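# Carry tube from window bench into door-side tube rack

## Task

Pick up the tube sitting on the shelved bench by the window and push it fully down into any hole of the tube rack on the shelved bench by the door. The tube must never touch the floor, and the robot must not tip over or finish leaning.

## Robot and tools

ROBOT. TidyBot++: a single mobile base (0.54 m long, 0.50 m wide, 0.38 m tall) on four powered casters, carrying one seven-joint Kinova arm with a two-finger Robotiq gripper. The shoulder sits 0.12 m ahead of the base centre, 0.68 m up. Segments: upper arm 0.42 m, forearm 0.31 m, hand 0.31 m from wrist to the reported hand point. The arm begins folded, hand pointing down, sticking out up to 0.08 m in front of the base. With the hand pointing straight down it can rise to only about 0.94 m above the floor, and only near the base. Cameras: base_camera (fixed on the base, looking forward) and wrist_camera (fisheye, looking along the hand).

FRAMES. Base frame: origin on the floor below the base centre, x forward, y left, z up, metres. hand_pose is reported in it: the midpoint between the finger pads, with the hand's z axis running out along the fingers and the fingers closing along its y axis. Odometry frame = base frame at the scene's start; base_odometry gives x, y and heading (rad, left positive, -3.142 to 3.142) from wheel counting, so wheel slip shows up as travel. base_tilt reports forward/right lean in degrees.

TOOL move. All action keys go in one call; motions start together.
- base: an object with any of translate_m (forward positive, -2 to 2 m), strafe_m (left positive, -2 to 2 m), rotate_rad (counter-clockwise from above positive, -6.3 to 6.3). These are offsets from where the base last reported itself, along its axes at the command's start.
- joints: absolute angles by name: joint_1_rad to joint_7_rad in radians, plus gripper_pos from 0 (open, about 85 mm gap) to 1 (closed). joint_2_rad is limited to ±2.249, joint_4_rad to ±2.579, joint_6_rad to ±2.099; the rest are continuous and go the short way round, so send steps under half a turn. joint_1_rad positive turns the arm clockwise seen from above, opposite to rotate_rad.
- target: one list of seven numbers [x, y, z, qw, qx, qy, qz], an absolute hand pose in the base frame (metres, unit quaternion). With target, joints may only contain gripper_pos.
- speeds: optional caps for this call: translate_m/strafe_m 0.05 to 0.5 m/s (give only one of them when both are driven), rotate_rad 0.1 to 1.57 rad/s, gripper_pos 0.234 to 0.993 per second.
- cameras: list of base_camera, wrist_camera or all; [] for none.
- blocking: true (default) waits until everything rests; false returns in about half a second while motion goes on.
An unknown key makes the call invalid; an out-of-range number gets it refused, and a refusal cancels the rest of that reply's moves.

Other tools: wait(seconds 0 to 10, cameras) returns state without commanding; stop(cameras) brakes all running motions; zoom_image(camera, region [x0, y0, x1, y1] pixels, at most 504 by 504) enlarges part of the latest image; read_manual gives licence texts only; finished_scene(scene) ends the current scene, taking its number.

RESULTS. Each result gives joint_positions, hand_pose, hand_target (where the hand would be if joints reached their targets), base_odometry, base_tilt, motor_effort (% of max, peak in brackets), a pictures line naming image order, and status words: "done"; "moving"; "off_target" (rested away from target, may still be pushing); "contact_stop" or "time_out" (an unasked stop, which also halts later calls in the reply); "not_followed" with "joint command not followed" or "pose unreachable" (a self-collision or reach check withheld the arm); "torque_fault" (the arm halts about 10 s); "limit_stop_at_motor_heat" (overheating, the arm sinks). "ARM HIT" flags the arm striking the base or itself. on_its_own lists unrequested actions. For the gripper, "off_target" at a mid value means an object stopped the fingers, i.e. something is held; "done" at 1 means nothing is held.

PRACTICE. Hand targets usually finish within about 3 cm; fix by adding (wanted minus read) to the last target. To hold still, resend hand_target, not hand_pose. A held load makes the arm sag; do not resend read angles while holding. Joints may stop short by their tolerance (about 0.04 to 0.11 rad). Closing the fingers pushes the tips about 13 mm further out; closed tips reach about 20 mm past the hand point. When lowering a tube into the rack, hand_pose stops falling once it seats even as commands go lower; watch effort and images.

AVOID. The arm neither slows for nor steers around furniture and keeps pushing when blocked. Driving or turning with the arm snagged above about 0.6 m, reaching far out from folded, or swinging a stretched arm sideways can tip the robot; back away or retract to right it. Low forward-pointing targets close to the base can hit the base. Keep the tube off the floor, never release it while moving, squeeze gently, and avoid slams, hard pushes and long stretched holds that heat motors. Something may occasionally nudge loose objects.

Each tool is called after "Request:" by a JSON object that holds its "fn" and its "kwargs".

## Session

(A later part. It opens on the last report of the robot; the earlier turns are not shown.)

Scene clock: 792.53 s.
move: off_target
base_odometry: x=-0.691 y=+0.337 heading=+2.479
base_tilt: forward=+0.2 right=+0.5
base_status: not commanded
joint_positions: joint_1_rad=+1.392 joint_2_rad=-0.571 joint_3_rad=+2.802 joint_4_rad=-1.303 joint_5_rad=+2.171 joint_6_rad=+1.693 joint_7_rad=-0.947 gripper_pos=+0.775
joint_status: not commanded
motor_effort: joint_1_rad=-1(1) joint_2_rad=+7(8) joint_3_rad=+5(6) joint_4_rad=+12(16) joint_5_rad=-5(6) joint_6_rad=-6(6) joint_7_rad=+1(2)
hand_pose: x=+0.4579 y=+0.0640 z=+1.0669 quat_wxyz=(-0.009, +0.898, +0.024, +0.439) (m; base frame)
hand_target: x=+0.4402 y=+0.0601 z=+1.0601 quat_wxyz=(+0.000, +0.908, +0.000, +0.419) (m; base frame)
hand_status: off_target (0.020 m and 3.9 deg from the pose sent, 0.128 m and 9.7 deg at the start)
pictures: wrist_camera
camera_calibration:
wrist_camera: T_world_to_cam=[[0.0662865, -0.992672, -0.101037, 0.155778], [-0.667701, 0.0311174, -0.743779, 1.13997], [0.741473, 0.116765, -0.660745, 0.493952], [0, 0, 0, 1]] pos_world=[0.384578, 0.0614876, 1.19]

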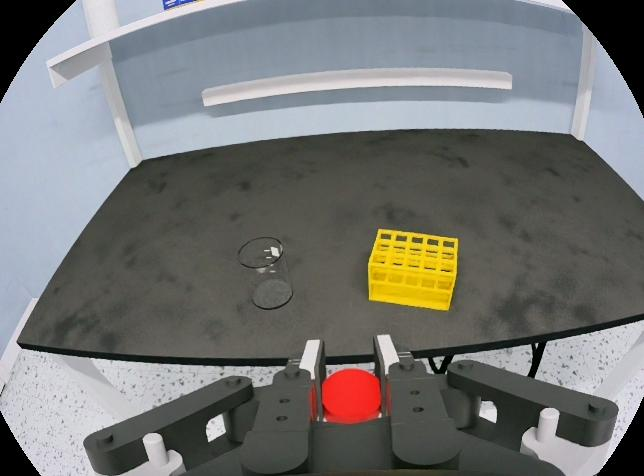

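Request:
{"fn": "move", "kwargs": {"target": [0.65, 0.0, 1.05, 0.0104, 0.8788, 0.0192, 0.4772], "cameras": []}}

Request:
{"fn": "move", "kwargs": {"target": [0.765, -0.015, 1.01, 0.0104, 0.8788, 0.0192, 0.4772], "cameras": ["wrist_camera"]}}

Request:
{"fn": "zoom_image", "kwargs": {"camera": "wrist_camera", "region": [240, 300, 460, 440]}}

Scene clock: 876.73 s.
move: off_target
base_odometry: x=-0.691 y=+0.337 heading=+2.479
base_tilt: forward=+0.2 right=+0.4
base_status: not commanded
joint_positions: joint_1_rad=+1.774 joint_2_rad=-0.417 joint_3_rad=+1.983 joint_4_rad=-1.252 joint_5_rad=+2.210 joint_6_rad=+1.151 joint_7_rad=-0.729 gripper_pos=+0.775
joint_status: not commanded
motor_effort: joint_1_rad=+0(1) joint_2_rad=+11(13) joint_3_rad=+7(8) joint_4_rad=+15(16) joint_5_rad=-5(5) joint_6_rad=-6(7) joint_7_rad=+1(1)
hand_pose: x=+0.6640 y=+0.0812 z=+1.0329 quat_wxyz=(+0.048, +0.859, +0.174, +0.478) (m; base frame)
hand_target: x=+0.6690 y=+0.0645 z=+1.0454 quat_wxyz=(+0.087, +0.851, +0.182, +0.486) (m; base frame)
hand_status: off_target (0.084 m and 18.4 deg from the pose sent, 0.203 m and 5.3 deg at the start)
pictures: none
No camera images: "cameras" was empty.

Scene clock: 878.37 s.
move: off_target
base_odometry: x=-0.691 y=+0.337 heading=+2.479
base_tilt: forward=+0.3 right=+0.4
base_status: not commanded
joint_positions: joint_1_rad=+2.224 joint_2_rad=-0.606 joint_3_rad=+1.781 joint_4_rad=-1.124 joint_5_rad=+2.022 joint_6_rad=+1.195 joint_7_rad=-0.698 gripper_pos=+0.775
joint_status: not commanded
motor_effort: joint_1_rad=+0(1) joint_2_rad=+21(23) joint_3_rad=+10(10) joint_4_rad=+12(16) joint_5_rad=-4(5) joint_6_rad=-6(7) joint_7_rad=+1(1)
hand_pose: x=+0.7553 y=+0.0472 z=+0.9865 quat_wxyz=(+0.099, +0.874, +0.154, +0.450) (m; base frame)
hand_target: x=+0.7609 y=+0.0768 z=+0.9790 quat_wxyz=(+0.076, +0.871, +0.188, +0.447) (m; base frame)
hand_status: off_target (0.067 m and 18.8 deg from the pose sent, 0.141 m and 18.4 deg at the start)
pictures: wrist_camera
camera_calibration:
wrist_camera: T_world_to_cam=[[0.201334, -0.957045, 0.208637, -0.297949], [-0.614647, -0.289282, -0.733843, 1.24452], [0.762676, 0.0195092, -0.646487, 0.1967], [0, 0, 0, 1]] pos_world=[0.67491, 0.0710293, 1.10261]

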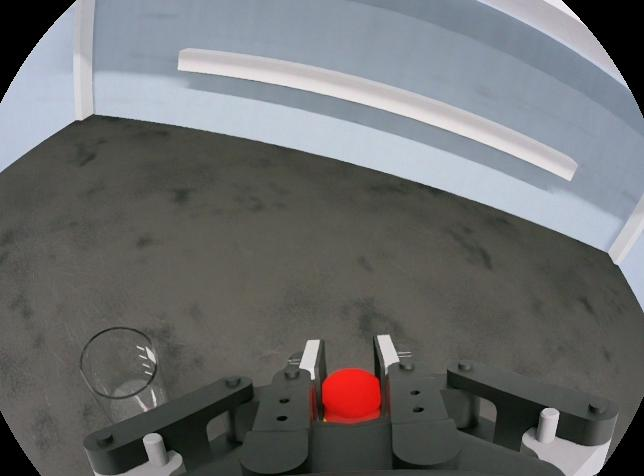

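Scaled by 2.291.

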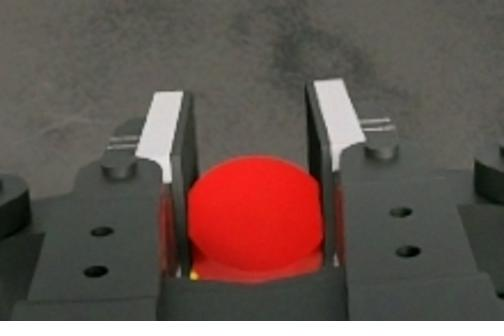

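Request:
{"fn": "move", "kwargs": {"base": {"translate_m":-0.3}, "cameras": []}}

Request:
{"fn": "move", "kwargs": {"joints": {"joint_1_rad":3.14,"joint_2_rad":-0.1,"joint_3_rad":0,"joint_4_rad":-1.2,"joint_5_rad":3.14,"joint_6_rad":0.98,"joint_7_rad":-1.57}, "cameras": ["wrist_camera","base_camera"]}}

Request:
{"fn": "zoom_image", "kwargs": {"camera": "wrist_camera", "region": [305, 355, 399, 435]}}

Scene clock: 938.77 s.
move: done
base_odometry: x=-0.455 y=+0.152 heading=+2.479
base_tilt: forward=+0.2 right=+0.4
base_status: done
joint_positions: joint_1_rad=+2.231 joint_2_rad=-0.615 joint_3_rad=+1.777 joint_4_rad=-1.120 joint_5_rad=+2.016 joint_6_rad=+1.200 joint_7_rad=-0.697 gripper_pos=+0.775
joint_status: not commanded
motor_effort: joint_1_rad=+0(5) joint_2_rad=+23(28) joint_3_rad=+9(12) joint_4_rad=+13(15) joint_5_rad=-4(6) joint_6_rad=-7(7) joint_7_rad=+1(1)
hand_pose: x=+0.7579 y=+0.0495 z=+0.9822 quat_wxyz=(+0.099, +0.876, +0.156, +0.446) (m; base frame)
hand_target: x=+0.7609 y=+0.0768 z=+0.9790 quat_wxyz=(+0.076, +0.871, +0.188, +0.447) (m; base frame)
hand_status: not commanded
pictures: none
No camera images: "cameras" was empty.

Scene clock: 942.00 s.
move: done
base_odometry: x=-0.455 y=+0.152 heading=+2.479
base_tilt: forward=+0.3 right=+0.4
base_status: not commanded
joint_positions: joint_1_rad=+3.126 joint_2_rad=-0.143 joint_3_rad=+0.019 joint_4_rad=-1.172 joint_5_rad=+3.081 joint_6_rad=+1.031 joint_7_rad=-1.527 gripper_pos=+0.775
joint_status: all done
motor_effort: joint_1_rad=+0(2) joint_2_rad=+21(27) joint_3_rad=+0(11) joint_4_rad=+18(20) joint_5_rad=-2(5) joint_6_rad=-7(7) joint_7_rad=+1(2)
hand_pose: x=+0.7052 y=+0.0395 z=+0.9603 quat_wxyz=(-0.020, +0.921, +0.015, +0.388) (m; base frame)
hand_target: x=+0.7001 y=+0.0255 z=+0.9818 quat_wxyz=(-0.001, +0.909, +0.001, +0.418) (m; base frame)
hand_status: not commanded
pictures: base_camera, wrist_camera
camera_calibration:
wrist_camera: T_world_to_cam=[[0.0462416, -0.990123, -0.132353, 0.14842], [-0.747908, 0.0535143, -0.661642, 1.20344], [0.66219, 0.129583, -0.738046, 0.372602], [0, 0, 0, 1]] pos_world=[0.646462, 0.03427, 1.09089]

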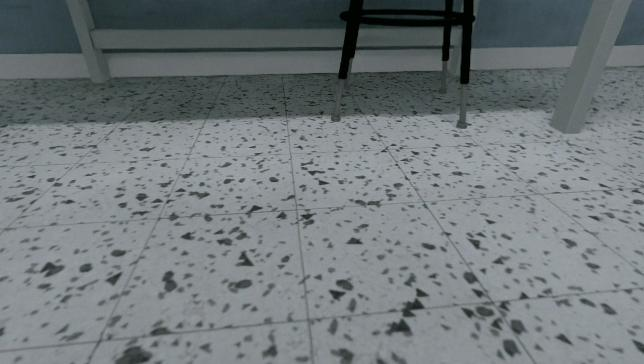

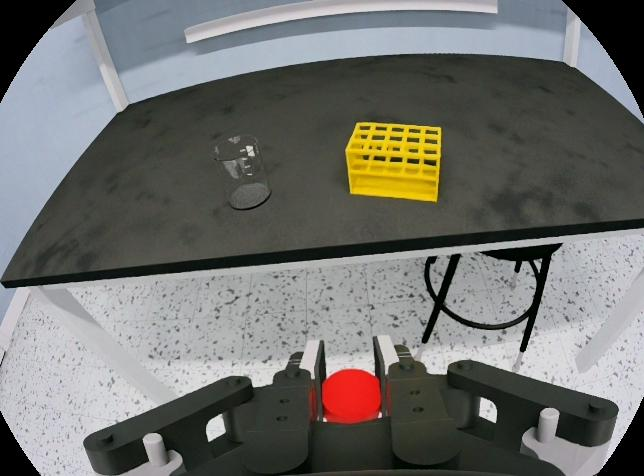

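Scaled by 5.362.

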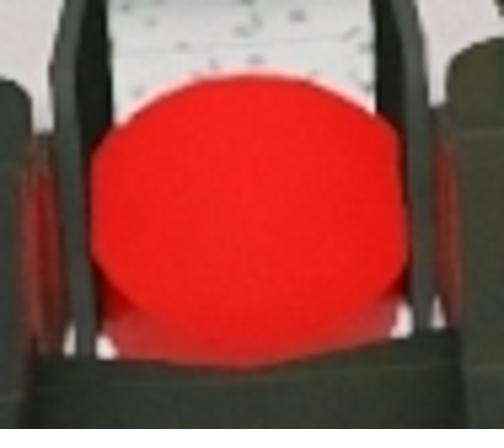

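Request:
{"fn": "move", "kwargs": {"joints": {"joint_1_rad":3.14,"joint_2_rad":-0.24,"joint_3_rad":-0.01,"joint_4_rad":-0.95,"joint_5_rad":3.19,"joint_6_rad":0.92,"joint_7_rad":-1.6}, "cameras": []}}

Request:
{"fn": "move", "kwargs": {"base": {"translate_m":0.1}, "speeds": {"translate_m":0.2}, "cameras": ["wrist_camera"]}}

Request:
{"fn": "zoom_image", "kwargs": {"camera": "wrist_camera", "region": [280, 180, 480, 330]}}

Scene clock: 972.03 s.
move: done
base_odometry: x=-0.455 y=+0.152 heading=+2.479
base_tilt: forward=+0.2 right=+0.5
base_status: not commanded
joint_positions: joint_1_rad=+3.126 joint_2_rad=-0.219 joint_3_rad=+0.010 joint_4_rad=-0.966 joint_5_rad=+3.131 joint_6_rad=+0.972 joint_7_rad=-1.558 gripper_pos=+0.775
joint_status: all done
motor_effort: joint_1_rad=+0(2) joint_2_rad=+24(25) joint_3_rad=+0(1) joint_4_rad=+19(20) joint_5_rad=-1(2) joint_6_rad=-8(8) joint_7_rad=+1(2)
hand_pose: x=+0.7607 y=+0.0316 z=+1.0386 quat_wxyz=(-0.003, +0.881, +0.008, +0.473) (m; base frame)
hand_target: x=+0.7778 y=+0.0187 z=+1.0478 quat_wxyz=(+0.013, +0.870, -0.005, +0.493) (m; base frame)
hand_status: not commanded
pictures: none
No camera images: "cameras" was empty.

Scene clock: 973.17 s.
move: done
base_odometry: x=-0.534 y=+0.214 heading=+2.479
base_tilt: forward=+0.3 right=+0.4
base_status: done
joint_positions: joint_1_rad=+3.129 joint_2_rad=-0.236 joint_3_rad=+0.007 joint_4_rad=-0.965 joint_5_rad=+3.134 joint_6_rad=+0.968 joint_7_rad=-1.558 gripper_pos=+0.775
joint_status: not commanded
motor_effort: joint_1_rad=+0(1) joint_2_rad=+23(27) joint_3_rad=+0(1) joint_4_rad=+19(20) joint_5_rad=-1(1) joint_6_rad=-8(8) joint_7_rad=+0(1)
hand_pose: x=+0.7675 y=+0.0304 z=+1.0293 quat_wxyz=(-0.001, +0.884, +0.008, +0.468) (m; base frame)
hand_target: x=+0.7778 y=+0.0187 z=+1.0478 quat_wxyz=(+0.013, +0.870, -0.005, +0.493) (m; base frame)
hand_status: not commanded
pictures: wrist_camera
camera_calibration:
wrist_camera: T_world_to_cam=[[0.0375201, -0.994193, -0.100859, 0.120018], [-0.618231, 0.0562024, -0.783985, 1.32247], [0.785101, 0.0917694, -0.612532, 0.161084], [0, 0, 0, 1]] pos_world=[0.686621, 0.0302125, 1.14757]

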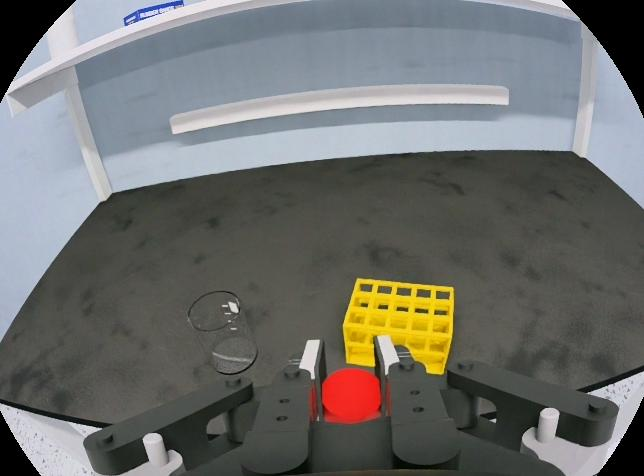

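Scaled by 2.520.

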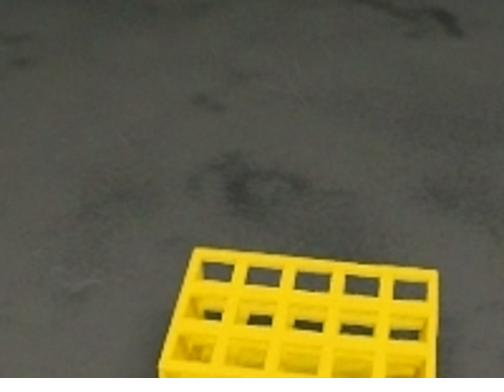

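Request:
{"fn": "move", "kwargs": {"base": {"translate_m":0.202,"strafe_m":-0.052}, "speeds": {"translate_m":0.2}, "joints": {"joint_7_rad":-1.5}, "cameras": ["wrist_camera"]}}

Request:
{"fn": "zoom_image", "kwargs": {"camera": "wrist_camera", "region": [240, 300, 460, 460]}}

Scene clock: 991.27 s.
move: done
base_odometry: x=-0.661 y=+0.379 heading=+2.480
base_tilt: forward=+0.3 right=+0.5
base_status: done
joint_positions: joint_1_rad=+3.131 joint_2_rad=-0.240 joint_3_rad=+0.006 joint_4_rad=-0.964 joint_5_rad=+3.135 joint_6_rad=+0.966 joint_7_rad=-1.499 gripper_pos=+0.775
joint_status: all done
motor_effort: joint_1_rad=+0(1) joint_2_rad=+24(28) joint_3_rad=+0(2) joint_4_rad=+19(20) joint_5_rad=-1(2) joint_6_rad=-8(8) joint_7_rad=+0(1)
hand_pose: x=+0.7692 y=+0.0295 z=+1.0277 quat_wxyz=(+0.013, +0.884, +0.034, +0.467) (m; base frame)
hand_target: x=+0.7778 y=+0.0187 z=+1.0478 quat_wxyz=(+0.038, +0.869, +0.038, +0.492) (m; base frame)
hand_status: not commanded
pictures: wrist_camera
camera_calibration:
wrist_camera: T_world_to_cam=[[0.069633, -0.996225, -0.0518441, 0.0439042], [-0.619842, -0.00248756, -0.784723, 1.32601], [0.781631, 0.0867778, -0.617675, 0.166971], [0, 0, 0, 1]] pos_world=[0.688351, 0.0325476, 1.14596]

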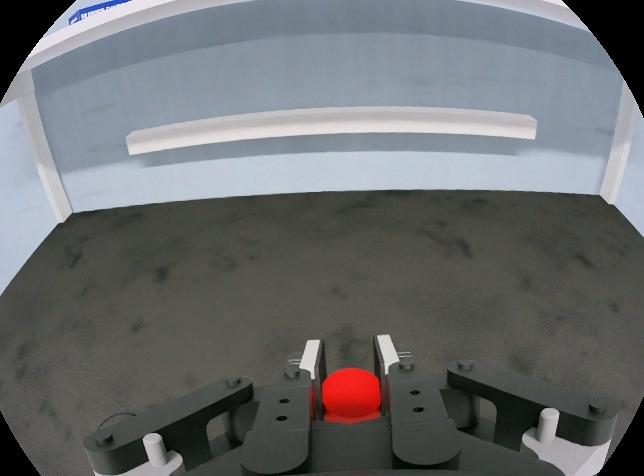

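Scaled by 2.291.

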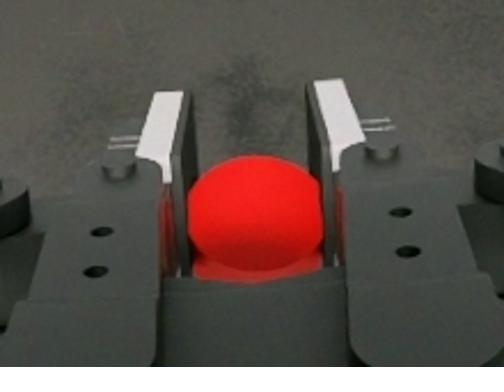

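Request:
{"fn": "move", "kwargs": {"joints": {"joint_2_rad":-0.2,"joint_4_rad":-1.19,"joint_6_rad":0.745}, "cameras": ["wrist_camera"]}}

Scene clock: 1017.07 s.
move: done
base_odometry: x=-0.661 y=+0.379 heading=+2.480
base_tilt: forward=+0.3 right=+0.4
base_status: not commanded
joint_positions: joint_1_rad=+3.131 joint_2_rad=-0.240 joint_3_rad=+0.006 joint_4_rad=-1.166 joint_5_rad=+3.135 joint_6_rad=+0.799 joint_7_rad=-1.499 gripper_pos=+0.775
joint_status: all done
motor_effort: joint_1_rad=+0(1) joint_2_rad=+25(28) joint_3_rad=+0(1) joint_4_rad=+20(21) joint_5_rad=-1(1) joint_6_rad=-8(9) joint_7_rad=+1(1)
hand_pose: x=+0.7797 y=+0.0292 z=+0.9581 quat_wxyz=(+0.012, +0.891, +0.033, +0.452) (m; base frame)
hand_target: x=+0.7747 y=+0.0208 z=+0.9845 quat_wxyz=(+0.036, +0.875, +0.043, +0.481) (m; base frame)
hand_status: not commanded
pictures: wrist_camera
camera_calibration:
wrist_camera: T_world_to_cam=[[0.0666509, -0.996298, -0.0543038, 0.0439659], [-0.646065, -0.00161783, -0.76328, 1.2778], [0.760367, 0.0859571, -0.643781, 0.157359], [0, 0, 0, 1]] pos_world=[0.702958, 0.0323442, 1.07901]

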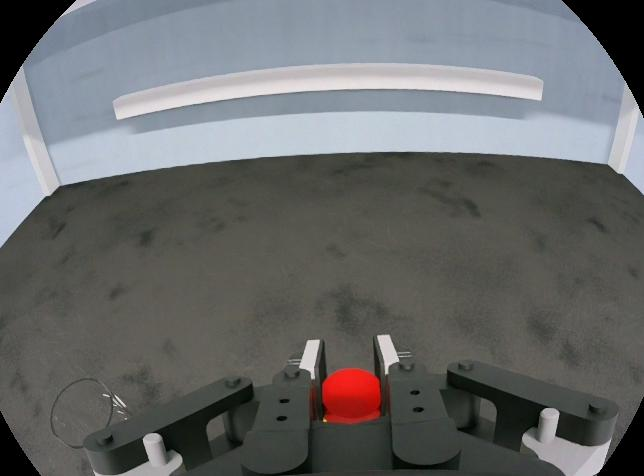

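Request:
{"fn": "move", "kwargs": {"joints": {"joint_2_rad":-0.16}, "cameras": []}}

Scene clock: 1031.07 s.
move: done
base_odometry: x=-0.661 y=+0.379 heading=+2.480
base_tilt: forward=+0.3 right=+0.4
base_status: not commanded
joint_positions: joint_1_rad=+3.131 joint_2_rad=-0.202 joint_3_rad=+0.006 joint_4_rad=-1.167 joint_5_rad=+3.135 joint_6_rad=+0.795 joint_7_rad=-1.499 gripper_pos=+0.775
joint_status: all done
motor_effort: joint_1_rad=+0(1) joint_2_rad=+25(28) joint_3_rad=-1(1) joint_4_rad=+19(21) joint_5_rad=-1(1) joint_6_rad=-8(8) joint_7_rad=+1(1)
hand_pose: x=+0.7693 y=+0.0291 z=+0.9832 quat_wxyz=(+0.013, +0.882, +0.033, +0.469) (m; base frame)
hand_target: x=+0.7621 y=+0.0208 z=+1.0105 quat_wxyz=(+0.037, +0.865, +0.042, +0.499) (m; base frame)
hand_status: not commanded
pictures: none
No camera images: "cameras" was empty.

Request:
{"fn": "move", "kwargs": {"joints": {"joint_2_rad":-0.153,"joint_4_rad":-1.275,"joint_6_rad":0.67}, "cameras": ["wrist_camera"]}}

Request:
{"fn": "zoom_image", "kwargs": {"camera": "wrist_camera", "region": [240, 300, 460, 460]}}

Scene clock: 1039.00 s.
move: done
base_odometry: x=-0.661 y=+0.379 heading=+2.480
base_tilt: forward=+0.3 right=+0.4
base_status: not commanded
joint_positions: joint_1_rad=+3.131 joint_2_rad=-0.197 joint_3_rad=+0.006 joint_4_rad=-1.252 joint_5_rad=+3.135 joint_6_rad=+0.722 joint_7_rad=-1.499 gripper_pos=+0.775
joint_status: all done
motor_effort: joint_1_rad=-1(1) joint_2_rad=+25(25) joint_3_rad=+0(1) joint_4_rad=+19(21) joint_5_rad=-1(1) joint_6_rad=-8(8) joint_7_rad=+0(1)
hand_pose: x=+0.7701 y=+0.0290 z=+0.9568 quat_wxyz=(+0.013, +0.884, +0.033, +0.466) (m; base frame)
hand_target: x=+0.7632 y=+0.0217 z=+0.9860 quat_wxyz=(+0.037, +0.866, +0.044, +0.497) (m; base frame)
hand_status: not commanded
pictures: wrist_camera
camera_calibration:
wrist_camera: T_world_to_cam=[[0.0678712, -0.996309, -0.0525486, 0.0416474], [-0.620477, -0.000906033, -0.784224, 1.27093], [0.781282, 0.0858314, -0.618249, 0.123303], [0, 0, 0, 1]] pos_world=[0.689423, 0.0320619, 1.07512]

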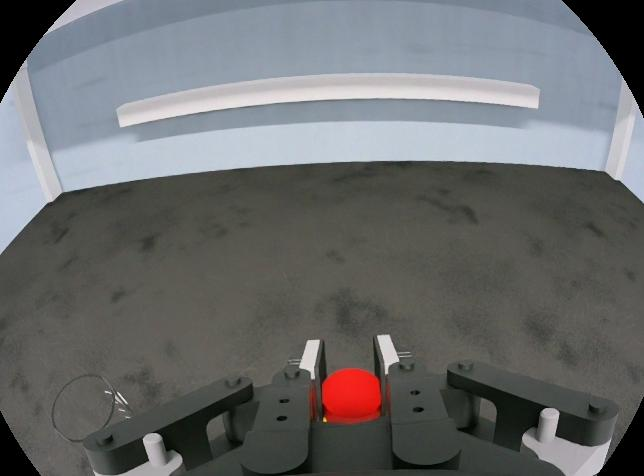

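Scaled by 2.291.

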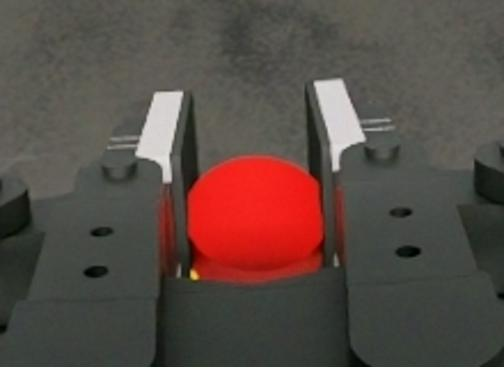

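Request:
{"fn": "move", "kwargs": {"joints": {"joint_2_rad":-0.146,"joint_4_rad":-1.35,"joint_6_rad":0.603}, "cameras": ["wrist_camera"]}}

Request:
{"fn": "zoom_image", "kwargs": {"camera": "wrist_camera", "region": [240, 300, 460, 460]}}

Scene clock: 1046.20 s.
move: done
base_odometry: x=-0.661 y=+0.379 heading=+2.480
base_tilt: forward=+0.3 right=+0.4
base_status: not commanded
joint_positions: joint_1_rad=+3.131 joint_2_rad=-0.184 joint_3_rad=+0.006 joint_4_rad=-1.315 joint_5_rad=+3.135 joint_6_rad=+0.646 joint_7_rad=-1.499 gripper_pos=+0.775
joint_status: all done
motor_effort: joint_1_rad=+0(1) joint_2_rad=+22(24) joint_3_rad=-1(1) joint_4_rad=+19(20) joint_5_rad=-1(1) joint_6_rad=-7(8) joint_7_rad=+1(1)
hand_pose: x=+0.7708 y=+0.0288 z=+0.9489 quat_wxyz=(+0.013, +0.878, +0.032, +0.478) (m; base frame)
hand_target: x=+0.7624 y=+0.0226 z=+0.9649 quat_wxyz=(+0.036, +0.866, +0.046, +0.497) (m; base frame)
hand_status: not commanded
pictures: wrist_camera
camera_calibration:
wrist_camera: T_world_to_cam=[[0.0687492, -0.996328, -0.0510392, 0.0389528], [-0.600008, -0.00042058, -0.799994, 1.26428], [0.797034, 0.0856229, -0.597834, 0.0864363], [0, 0, 0, 1]] pos_world=[0.687006, 0.0319405, 1.06508]

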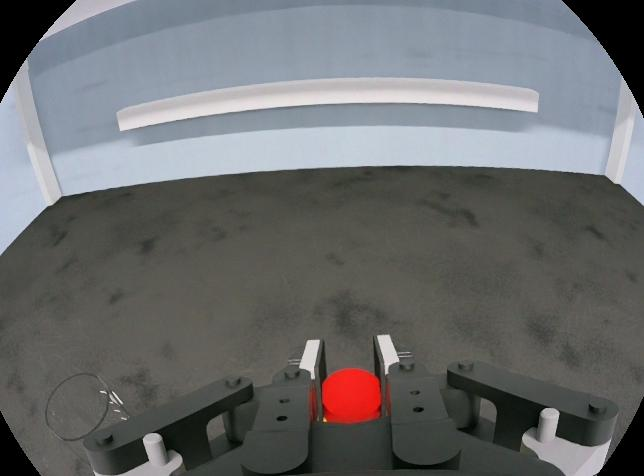

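Scaled by 2.291.

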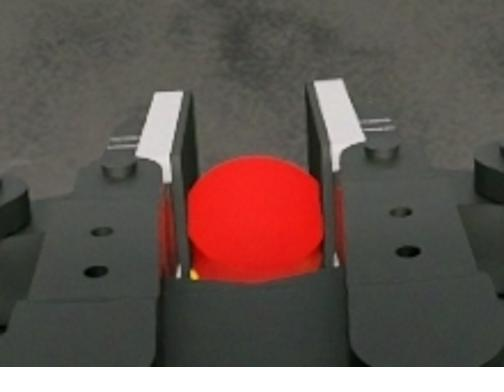

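Request:
{"fn": "move", "kwargs": {"base": {"translate_m":-0.005,"strafe_m":0.001}, "speeds": {"translate_m":0.05}, "cameras": []}}

Request:
{"fn": "move", "kwargs": {"joints": {"joint_2_rad":-0.15,"joint_4_rad":-1.375,"joint_6_rad":0.585}, "cameras": ["wrist_camera"]}}

Request:
{"fn": "zoom_image", "kwargs": {"camera": "wrist_camera", "region": [240, 300, 460, 460]}}

Scene clock: 1060.87 s.
move: done
base_odometry: x=-0.658 y=+0.375 heading=+2.480
base_tilt: forward=+0.3 right=+0.4
base_status: done
joint_positions: joint_1_rad=+3.132 joint_2_rad=-0.182 joint_3_rad=+0.005 joint_4_rad=-1.323 joint_5_rad=+3.135 joint_6_rad=+0.644 joint_7_rad=-1.499 gripper_pos=+0.775
joint_status: not commanded
motor_effort: joint_1_rad=+0(2) joint_2_rad=+23(26) joint_3_rad=+0(2) joint_4_rad=+19(20) joint_5_rad=-1(1) joint_6_rad=-8(8) joint_7_rad=+1(1)
hand_pose: x=+0.7693 y=+0.0284 z=+0.9461 quat_wxyz=(+0.014, +0.879, +0.032, +0.476) (m; base frame)
hand_target: x=+0.7624 y=+0.0226 z=+0.9649 quat_wxyz=(+0.036, +0.866, +0.046, +0.497) (m; base frame)
hand_status: not commanded
pictures: none
No camera images: "cameras" was empty.

Scene clock: 1061.50 s.
move: done
base_odometry: x=-0.658 y=+0.375 heading=+2.480
base_tilt: forward=+0.2 right=+0.4
base_status: not commanded
joint_positions: joint_1_rad=+3.132 joint_2_rad=-0.182 joint_3_rad=+0.005 joint_4_rad=-1.351 joint_5_rad=+3.135 joint_6_rad=+0.631 joint_7_rad=-1.499 gripper_pos=+0.775
joint_status: all done
motor_effort: joint_1_rad=-1(1) joint_2_rad=+23(24) joint_3_rad=+0(1) joint_4_rad=+20(21) joint_5_rad=-1(1) joint_6_rad=-8(8) joint_7_rad=+1(1)
hand_pose: x=+0.7674 y=+0.0283 z=+0.9339 quat_wxyz=(+0.013, +0.882, +0.032, +0.470) (m; base frame)
hand_target: x=+0.7629 y=+0.0228 z=+0.9526 quat_wxyz=(+0.036, +0.868, +0.046, +0.492) (m; base frame)
hand_status: not commanded
pictures: wrist_camera
camera_calibration:
wrist_camera: T_world_to_cam=[[0.0672229, -0.996407, -0.0515106, 0.0395383], [-0.614241, -0.000645431, -0.789118, 1.251], [0.78625, 0.0846867, -0.612077, 0.101813], [0, 0, 0, 1]] pos_world=[0.685704, 0.0315815, 1.05154]

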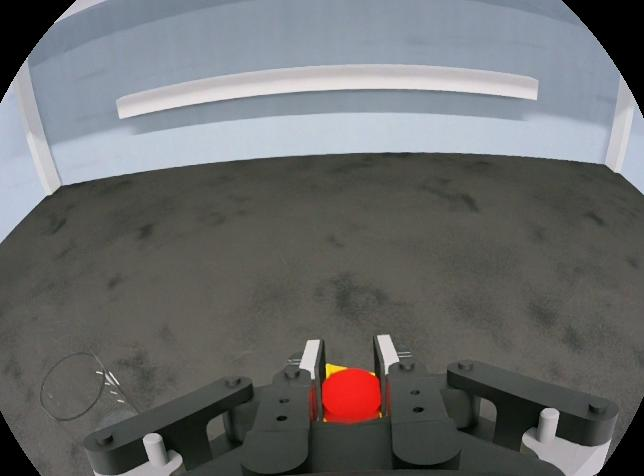

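Scaled by 2.291.

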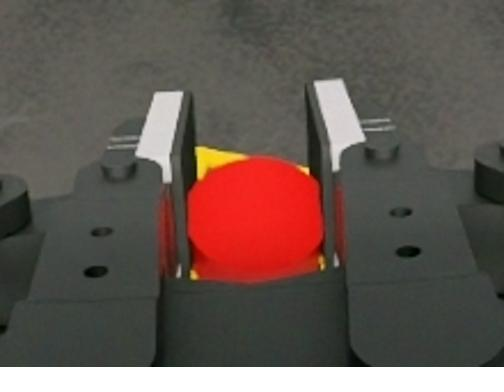

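Request:
{"fn": "zoom_image", "kwargs": {"camera": "wrist_camera", "region": [305, 345, 399, 435]}}

Scaled by 5.362.

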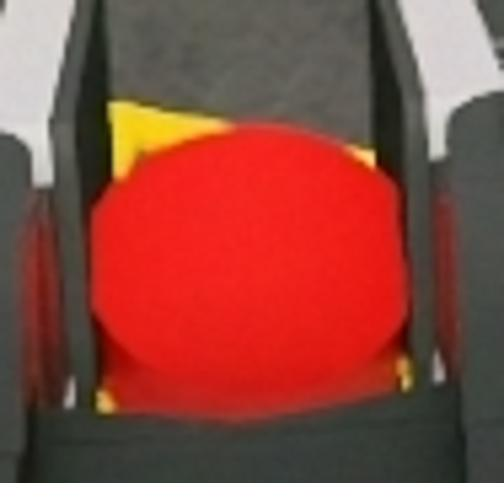

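Request:
{"fn": "move", "kwargs": {"base": {"translate_m":-0.012}, "speeds": {"translate_m":0.05}, "cameras": ["wrist_camera"]}}

Request:
{"fn": "zoom_image", "kwargs": {"camera": "wrist_camera", "region": [305, 345, 399, 435]}}

Scene clock: 1101.23 s.
move: done
base_odometry: x=-0.648 y=+0.367 heading=+2.480
base_tilt: forward=+0.3 right=+0.3
base_status: done
joint_positions: joint_1_rad=+3.132 joint_2_rad=-0.179 joint_3_rad=+0.005 joint_4_rad=-1.351 joint_5_rad=+3.135 joint_6_rad=+0.630 joint_7_rad=-1.499 gripper_pos=+0.775
joint_status: not commanded
motor_effort: joint_1_rad=-1(1) joint_2_rad=+23(27) joint_3_rad=-1(1) joint_4_rad=+20(21) joint_5_rad=-1(1) joint_6_rad=-8(8) joint_7_rad=+1(1)
hand_pose: x=+0.7666 y=+0.0284 z=+0.9357 quat_wxyz=(+0.013, +0.881, +0.032, +0.471) (m; base frame)
hand_target: x=+0.7629 y=+0.0228 z=+0.9526 quat_wxyz=(+0.036, +0.868, +0.046, +0.492) (m; base frame)
hand_status: not commanded
pictures: wrist_camera
camera_calibration:
wrist_camera: T_world_to_cam=[[0.0674772, -0.996399, -0.0513402, 0.039372], [-0.612009, -0.000696686, -0.790851, 1.25184], [0.787967, 0.084785, -0.609852, 0.100153], [0, 0, 0, 1]] pos_world=[0.684563, 0.0316109, 1.05312]

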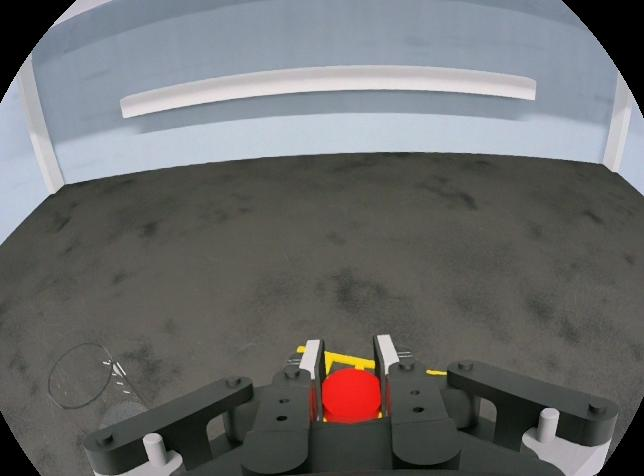

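Scaled by 5.362.

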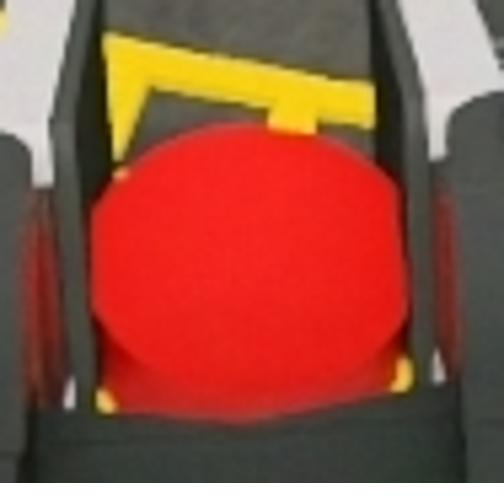

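Request:
{"fn": "move", "kwargs": {"joints": {"joint_2_rad":-0.22,"joint_4_rad":-0.98,"joint_6_rad":1.0}, "cameras": []}}

Request:
{"fn": "move", "kwargs": {"base": {"translate_m":-0.15}, "speeds": {"translate_m":0.3}, "cameras": ["wrist_camera"]}}

Request:
{"fn": "zoom_image", "kwargs": {"camera": "wrist_camera", "region": [280, 220, 480, 370]}}

Scene clock: 1140.20 s.
move: done
base_odometry: x=-0.648 y=+0.367 heading=+2.480
base_tilt: forward=+0.3 right=+0.5
base_status: not commanded
joint_positions: joint_1_rad=+3.132 joint_2_rad=-0.197 joint_3_rad=+0.005 joint_4_rad=-0.996 joint_5_rad=+3.135 joint_6_rad=+0.954 joint_7_rad=-1.499 gripper_pos=+0.775
joint_status: all done
motor_effort: joint_1_rad=+0(1) joint_2_rad=+22(25) joint_3_rad=+0(1) joint_4_rad=+19(22) joint_5_rad=-1(1) joint_6_rad=-8(9) joint_7_rad=+1(1)
hand_pose: x=+0.7545 y=+0.0289 z=+1.0407 quat_wxyz=(+0.013, +0.878, +0.033, +0.477) (m; base frame)
hand_target: x=+0.7553 y=+0.0179 z=+1.0235 quat_wxyz=(+0.037, +0.890, +0.039, +0.453) (m; base frame)
hand_status: not commanded
pictures: none
No camera images: "cameras" was empty.

Scene clock: 1141.50 s.
move: done
base_odometry: x=-0.530 y=+0.275 heading=+2.480
base_tilt: forward=+0.3 right=+0.4
base_status: done
joint_positions: joint_1_rad=+3.134 joint_2_rad=-0.213 joint_3_rad=+0.004 joint_4_rad=-0.994 joint_5_rad=+3.136 joint_6_rad=+0.960 joint_7_rad=-1.499 gripper_pos=+0.775
joint_status: not commanded
motor_effort: joint_1_rad=+0(1) joint_2_rad=+23(27) joint_3_rad=-1(1) joint_4_rad=+19(20) joint_5_rad=-1(1) joint_6_rad=-8(8) joint_7_rad=+0(1)
hand_pose: x=+0.7593 y=+0.0285 z=+1.0300 quat_wxyz=(+0.014, +0.883, +0.034, +0.468) (m; base frame)
hand_target: x=+0.7553 y=+0.0179 z=+1.0235 quat_wxyz=(+0.037, +0.890, +0.039, +0.453) (m; base frame)
hand_status: not commanded
pictures: wrist_camera
camera_calibration:
wrist_camera: T_world_to_cam=[[0.0687238, -0.996362, -0.0504047, 0.0429583], [-0.617372, -0.00278655, -0.786667, 1.3218], [0.783664, 0.0851812, -0.615317, 0.17223], [0, 0, 0, 1]] pos_world=[0.67812, 0.0318146, 1.14796]

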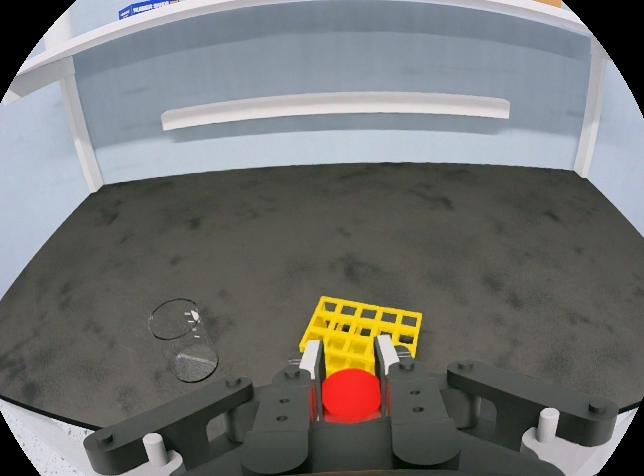

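Scaled by 2.520.

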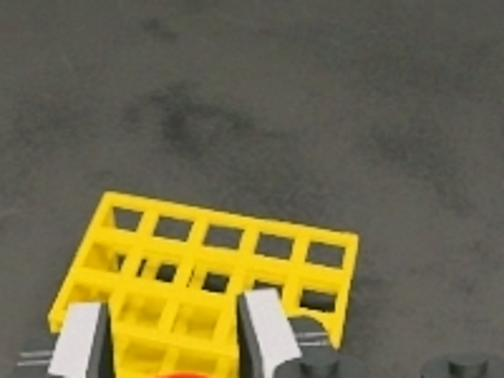

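Request:
{"fn": "move", "kwargs": {"base": {"translate_m":0.195,"strafe_m":-0.0155}, "speeds": {"translate_m":0.2}, "cameras": []}}

Request:
{"fn": "move", "kwargs": {"joints": {"joint_2_rad":-0.175,"joint_4_rad":-1.185,"joint_6_rad":0.78}, "cameras": ["wrist_camera"]}}

Request:
{"fn": "zoom_image", "kwargs": {"camera": "wrist_camera", "region": [305, 345, 399, 435]}}

Scene clock: 1179.23 s.
move: done
base_odometry: x=-0.674 y=+0.407 heading=+2.480
base_tilt: forward=+0.3 right=+0.5
base_status: done
joint_positions: joint_1_rad=+3.135 joint_2_rad=-0.221 joint_3_rad=+0.003 joint_4_rad=-0.993 joint_5_rad=+3.138 joint_6_rad=+0.961 joint_7_rad=-1.499 gripper_pos=+0.775
joint_status: not commanded
motor_effort: joint_1_rad=-1(1) joint_2_rad=+24(27) joint_3_rad=-1(1) joint_4_rad=+19(20) joint_5_rad=-1(2) joint_6_rad=-8(8) joint_7_rad=+1(1)
hand_pose: x=+0.7620 y=+0.0280 z=+1.0249 quat_wxyz=(+0.014, +0.885, +0.034, +0.464) (m; base frame)
hand_target: x=+0.7553 y=+0.0179 z=+1.0235 quat_wxyz=(+0.037, +0.890, +0.039, +0.453) (m; base frame)
hand_status: not commanded
pictures: none
No camera images: "cameras" was empty.

Scene clock: 1180.43 s.
move: done
base_odometry: x=-0.674 y=+0.407 heading=+2.480
base_tilt: forward=+0.3 right=+0.4
base_status: not commanded
joint_positions: joint_1_rad=+3.135 joint_2_rad=-0.221 joint_3_rad=+0.003 joint_4_rad=-1.161 joint_5_rad=+3.138 joint_6_rad=+0.833 joint_7_rad=-1.499 gripper_pos=+0.775
joint_status: all done
motor_effort: joint_1_rad=-1(1) joint_2_rad=+24(25) joint_3_rad=+0(1) joint_4_rad=+20(21) joint_5_rad=-1(1) joint_6_rad=-7(8) joint_7_rad=+0(1)
hand_pose: x=+0.7687 y=+0.0279 z=+0.9643 quat_wxyz=(+0.014, +0.894, +0.034, +0.447) (m; base frame)
hand_target: x=+0.7617 y=+0.0203 z=+0.9944 quat_wxyz=(+0.037, +0.876, +0.043, +0.479) (m; base frame)
hand_status: not commanded
pictures: wrist_camera
camera_calibration:
wrist_camera: T_world_to_cam=[[0.0650796, -0.996494, -0.0525703, 0.0432754], [-0.654606, -0.00287032, -0.755964, 1.275], [0.753163, 0.0836107, -0.652498, 0.183845], [0, 0, 0, 1]] pos_world=[0.693338, 0.0314119, 1.08609]

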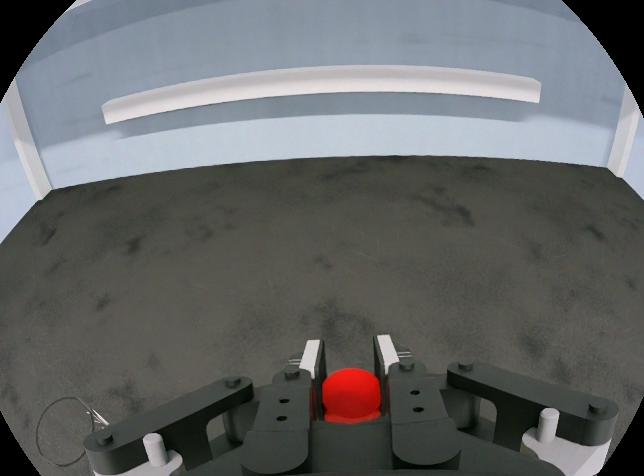

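Scaled by 5.362.

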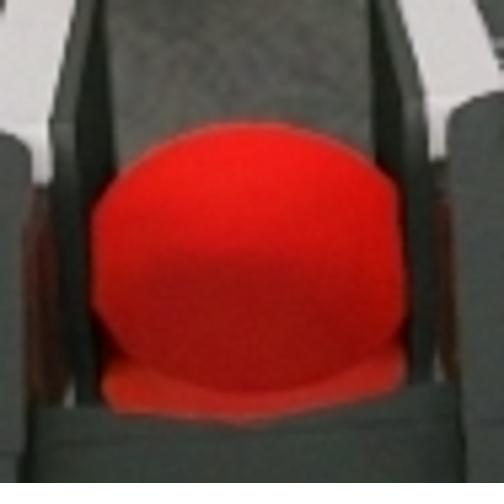

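Request:
{"fn": "move", "kwargs": {"joints": {"joint_2_rad":-0.155,"joint_4_rad":-1.245,"joint_6_rad":0.69}, "cameras": ["wrist_camera"]}}

Request:
{"fn": "zoom_image", "kwargs": {"camera": "wrist_camera", "region": [305, 345, 399, 435]}}

Scene clock: 1187.00 s.
move: done
base_odometry: x=-0.674 y=+0.407 heading=+2.480
base_tilt: forward=+0.3 right=+0.4
base_status: not commanded
joint_positions: joint_1_rad=+3.135 joint_2_rad=-0.205 joint_3_rad=+0.003 joint_4_rad=-1.220 joint_5_rad=+3.138 joint_6_rad=+0.741 joint_7_rad=-1.499 gripper_pos=+0.775
joint_status: all done
motor_effort: joint_1_rad=+0(1) joint_2_rad=+24(25) joint_3_rad=+0(1) joint_4_rad=+20(21) joint_5_rad=-1(1) joint_6_rad=-7(8) joint_7_rad=+0(1)
hand_pose: x=+0.7735 y=+0.0278 z=+0.9652 quat_wxyz=(+0.014, +0.883, +0.033, +0.469) (m; base frame)
hand_target: x=+0.7639 y=+0.0215 z=+0.9967 quat_wxyz=(+0.037, +0.864, +0.044, +0.501) (m; base frame)
hand_status: not commanded
pictures: wrist_camera
camera_calibration:
wrist_camera: T_world_to_cam=[[0.0672972, -0.996501, -0.0495736, 0.0383265], [-0.616035, -0.002416, -0.787715, 1.2795], [0.784839, 0.0835501, -0.614042, 0.119232], [0, 0, 0, 1]] pos_world=[0.692062, 0.0313219, 1.083]

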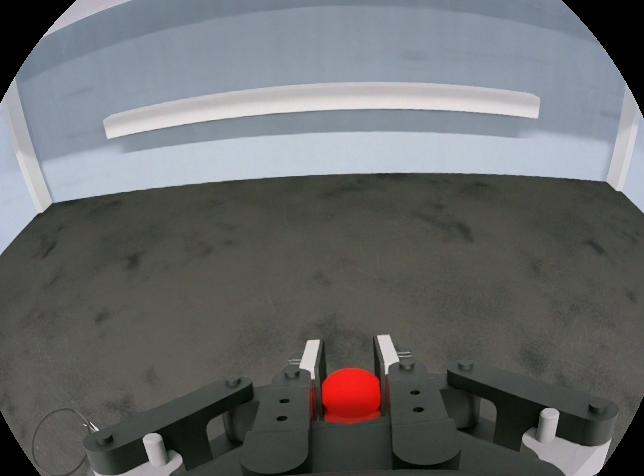

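Scaled by 5.362.

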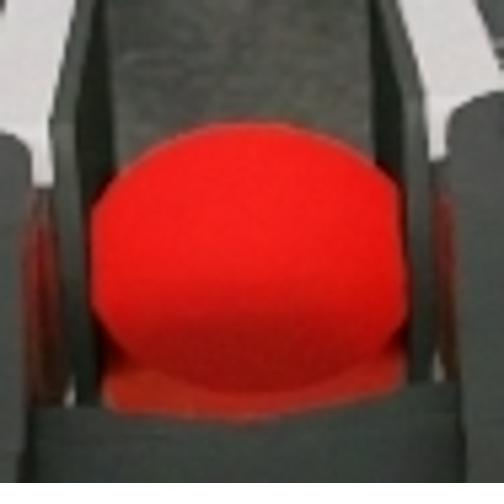

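Request:
{"fn": "move", "kwargs": {"base": {"translate_m":-0.015}, "speeds": {"translate_m":0.05}, "cameras": []}}

Request:
{"fn": "move", "kwargs": {"joints": {"joint_2_rad":-0.15,"joint_4_rad":-1.30,"joint_6_rad":0.64}, "cameras": ["wrist_camera"]}}

Request:
{"fn": "move", "kwargs": {"joints": {"joint_2_rad":-0.147,"joint_4_rad":-1.345,"joint_6_rad":0.60}, "cameras": ["wrist_camera"]}}

Request:
{"fn": "zoom_image", "kwargs": {"camera": "wrist_camera", "region": [305, 345, 399, 435]}}

Scene clock: 1198.00 s.
move: done
base_odometry: x=-0.662 y=+0.398 heading=+2.480
base_tilt: forward=+0.3 right=+0.4
base_status: done
joint_positions: joint_1_rad=+3.135 joint_2_rad=-0.196 joint_3_rad=+0.003 joint_4_rad=-1.220 joint_5_rad=+3.138 joint_6_rad=+0.739 joint_7_rad=-1.499 gripper_pos=+0.775
joint_status: not commanded
motor_effort: joint_1_rad=+0(2) joint_2_rad=+24(29) joint_3_rad=+0(1) joint_4_rad=+19(21) joint_5_rad=-1(1) joint_6_rad=-8(8) joint_7_rad=+1(1)
hand_pose: x=+0.7709 y=+0.0277 z=+0.9715 quat_wxyz=(+0.015, +0.880, +0.033, +0.473) (m; base frame)
hand_target: x=+0.7639 y=+0.0215 z=+0.9967 quat_wxyz=(+0.037, +0.864, +0.044, +0.501) (m; base frame)
hand_status: not commanded
pictures: none
No camera images: "cameras" was empty.

Scene clock: 1199.00 s.
move: done
base_odometry: x=-0.662 y=+0.398 heading=+2.480
base_tilt: forward=+0.2 right=+0.4
base_status: not commanded
joint_positions: joint_1_rad=+3.135 joint_2_rad=-0.193 joint_3_rad=+0.003 joint_4_rad=-1.277 joint_5_rad=+3.138 joint_6_rad=+0.690 joint_7_rad=-1.499 gripper_pos=+0.775
joint_status: all done
motor_effort: joint_1_rad=-1(1) joint_2_rad=+23(25) joint_3_rad=+0(1) joint_4_rad=+20(21) joint_5_rad=-1(1) joint_6_rad=-8(9) joint_7_rad=+0(1)
hand_pose: x=+0.7711 y=+0.0276 z=+0.9539 quat_wxyz=(+0.015, +0.881, +0.033, +0.472) (m; base frame)
hand_target: x=+0.7641 y=+0.0221 z=+0.9815 quat_wxyz=(+0.036, +0.864, +0.045, +0.501) (m; base frame)
hand_status: not commanded
pictures: wrist_camera
camera_calibration:
wrist_camera: T_world_to_cam=[[0.06723, -0.996525, -0.04917, 0.0373882], [-0.610998, -0.00216052, -0.791629, 1.26907], [0.788772, 0.083264, -0.60902, 0.106343], [0, 0, 0, 1]] pos_world=[0.689007, 0.0311456, 1.07124]

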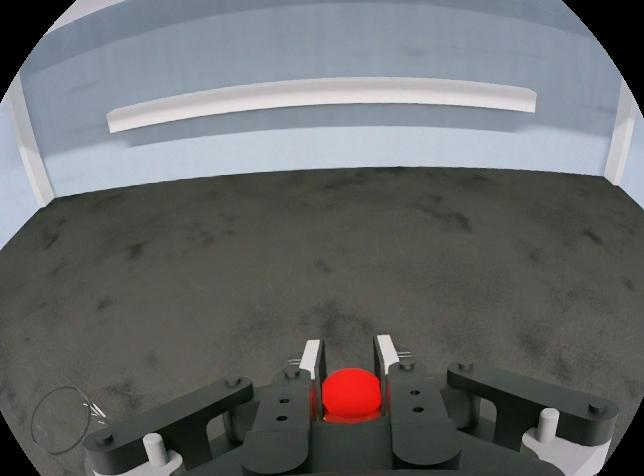

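Scene clock: 1199.70 s.
move: done
base_odometry: x=-0.662 y=+0.398 heading=+2.480
base_tilt: forward=+0.2 right=+0.5
base_status: not commanded
joint_positions: joint_1_rad=+3.135 joint_2_rad=-0.187 joint_3_rad=+0.003 joint_4_rad=-1.313 joint_5_rad=+3.138 joint_6_rad=+0.643 joint_7_rad=-1.499 gripper_pos=+0.775
joint_status: all done
motor_effort: joint_1_rad=+0(1) joint_2_rad=+23(24) joint_3_rad=-1(1) joint_4_rad=+19(20) joint_5_rad=-1(1) joint_6_rad=-7(8) joint_7_rad=+1(1)
hand_pose: x=+0.7725 y=+0.0276 z=+0.9490 quat_wxyz=(+0.015, +0.877, +0.033, +0.479) (m; base frame)
hand_target: x=+0.7639 y=+0.0226 z=+0.9680 quat_wxyz=(+0.036, +0.864, +0.046, +0.500) (m; base frame)
hand_status: not commanded
pictures: wrist_camera
camera_calibration:
wrist_camera: T_world_to_cam=[[0.0678455, -0.996532, -0.0481706, 0.0355844], [-0.598095, -0.00197988, -0.801423, 1.26528], [0.798548, 0.0831835, -0.596156, 0.0825289], [0, 0, 0, 1]] pos_world=[0.688442, 0.0311011, 1.06494]

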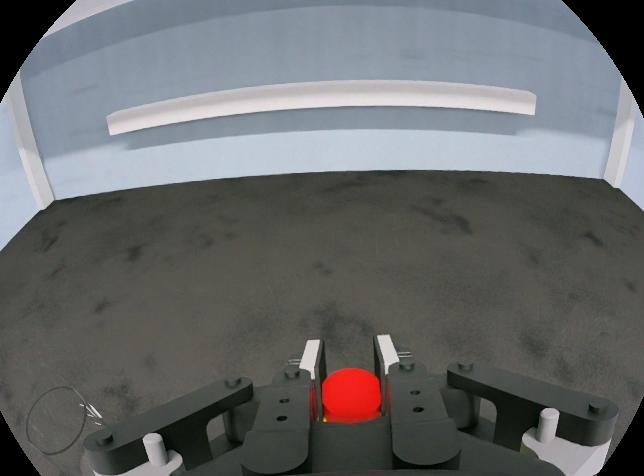

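Scaled by 5.362.

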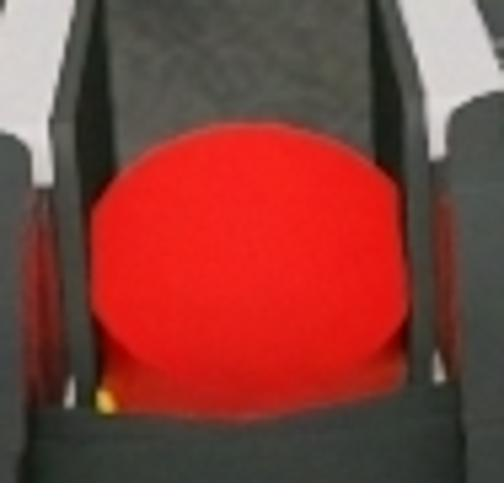

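Request:
{"fn": "move", "kwargs": {"joints": {"joint_2_rad":-0.15,"joint_4_rad":-1.385,"joint_6_rad":0.565}, "cameras": []}}

Request:
{"fn": "move", "kwargs": {"joints": {"joint_2_rad":-0.15,"joint_4_rad":-1.42,"joint_6_rad":0.535}, "cameras": ["wrist_camera"]}}

Request:
{"fn": "zoom_image", "kwargs": {"camera": "wrist_camera", "region": [270, 330, 430, 440]}}

Scene clock: 1208.20 s.
move: done
base_odometry: x=-0.662 y=+0.398 heading=+2.480
base_tilt: forward=+0.3 right=+0.4
base_status: not commanded
joint_positions: joint_1_rad=+3.135 joint_2_rad=-0.176 joint_3_rad=+0.003 joint_4_rad=-1.345 joint_5_rad=+3.138 joint_6_rad=+0.599 joint_7_rad=-1.499 gripper_pos=+0.775
joint_status: all done
motor_effort: joint_1_rad=+0(1) joint_2_rad=+21(23) joint_3_rad=+0(1) joint_4_rad=+18(18) joint_5_rad=-1(1) joint_6_rad=-7(7) joint_7_rad=+0(1)
hand_pose: x=+0.7721 y=+0.0275 z=+0.9490 quat_wxyz=(+0.015, +0.872, +0.032, +0.488) (m; base frame)
hand_target: x=+0.7646 y=+0.0231 z=+0.9522 quat_wxyz=(+0.036, +0.866, +0.047, +0.497) (m; base frame)
hand_status: not commanded
pictures: none
No camera images: "cameras" was empty.

Scene clock: 1208.87 s.
move: done
base_odometry: x=-0.662 y=+0.398 heading=+2.480
base_tilt: forward=+0.3 right=+0.4
base_status: not commanded
joint_positions: joint_1_rad=+3.135 joint_2_rad=-0.166 joint_3_rad=+0.003 joint_4_rad=-1.374 joint_5_rad=+3.138 joint_6_rad=+0.562 joint_7_rad=-1.499 gripper_pos=+0.775
joint_status: all done
motor_effort: joint_1_rad=+1(1) joint_2_rad=+19(21) joint_3_rad=+0(1) joint_4_rad=+16(18) joint_5_rad=+0(1) joint_6_rad=-6(6) joint_7_rad=+1(1)
hand_pose: x=+0.7709 y=+0.0275 z=+0.9490 quat_wxyz=(+0.015, +0.867, +0.032, +0.497) (m; base frame)
hand_target: x=+0.7640 y=+0.0235 z=+0.9398 quat_wxyz=(+0.035, +0.867, +0.047, +0.494) (m; base frame)
hand_status: not commanded
pictures: wrist_camera
camera_calibration:
wrist_camera: T_world_to_cam=[[0.0694965, -0.996542, -0.0455383, 0.0318239], [-0.564753, -0.00167327, -0.825258, 1.26128], [0.822329, 0.0830705, -0.562916, 0.0339801], [0, 0, 0, 1]] pos_world=[0.682157, 0.0310016, 1.06146]

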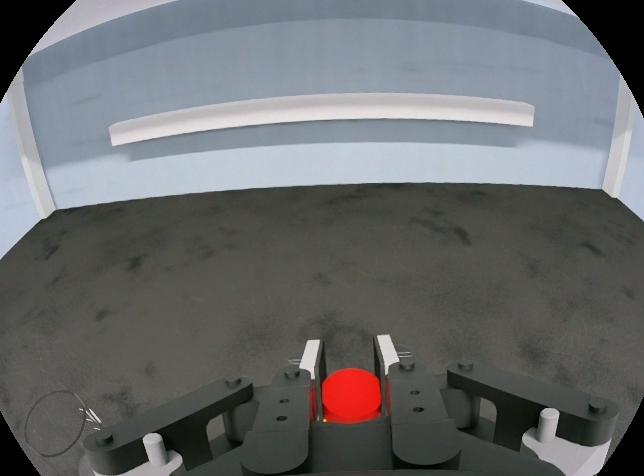

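Scaled by 3.150.

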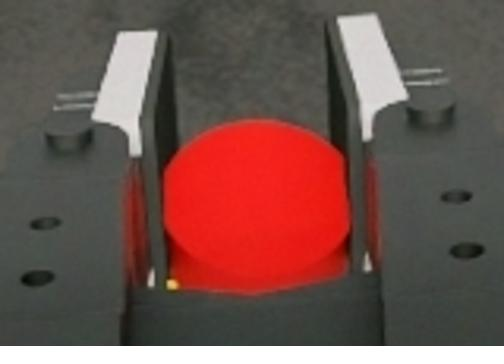

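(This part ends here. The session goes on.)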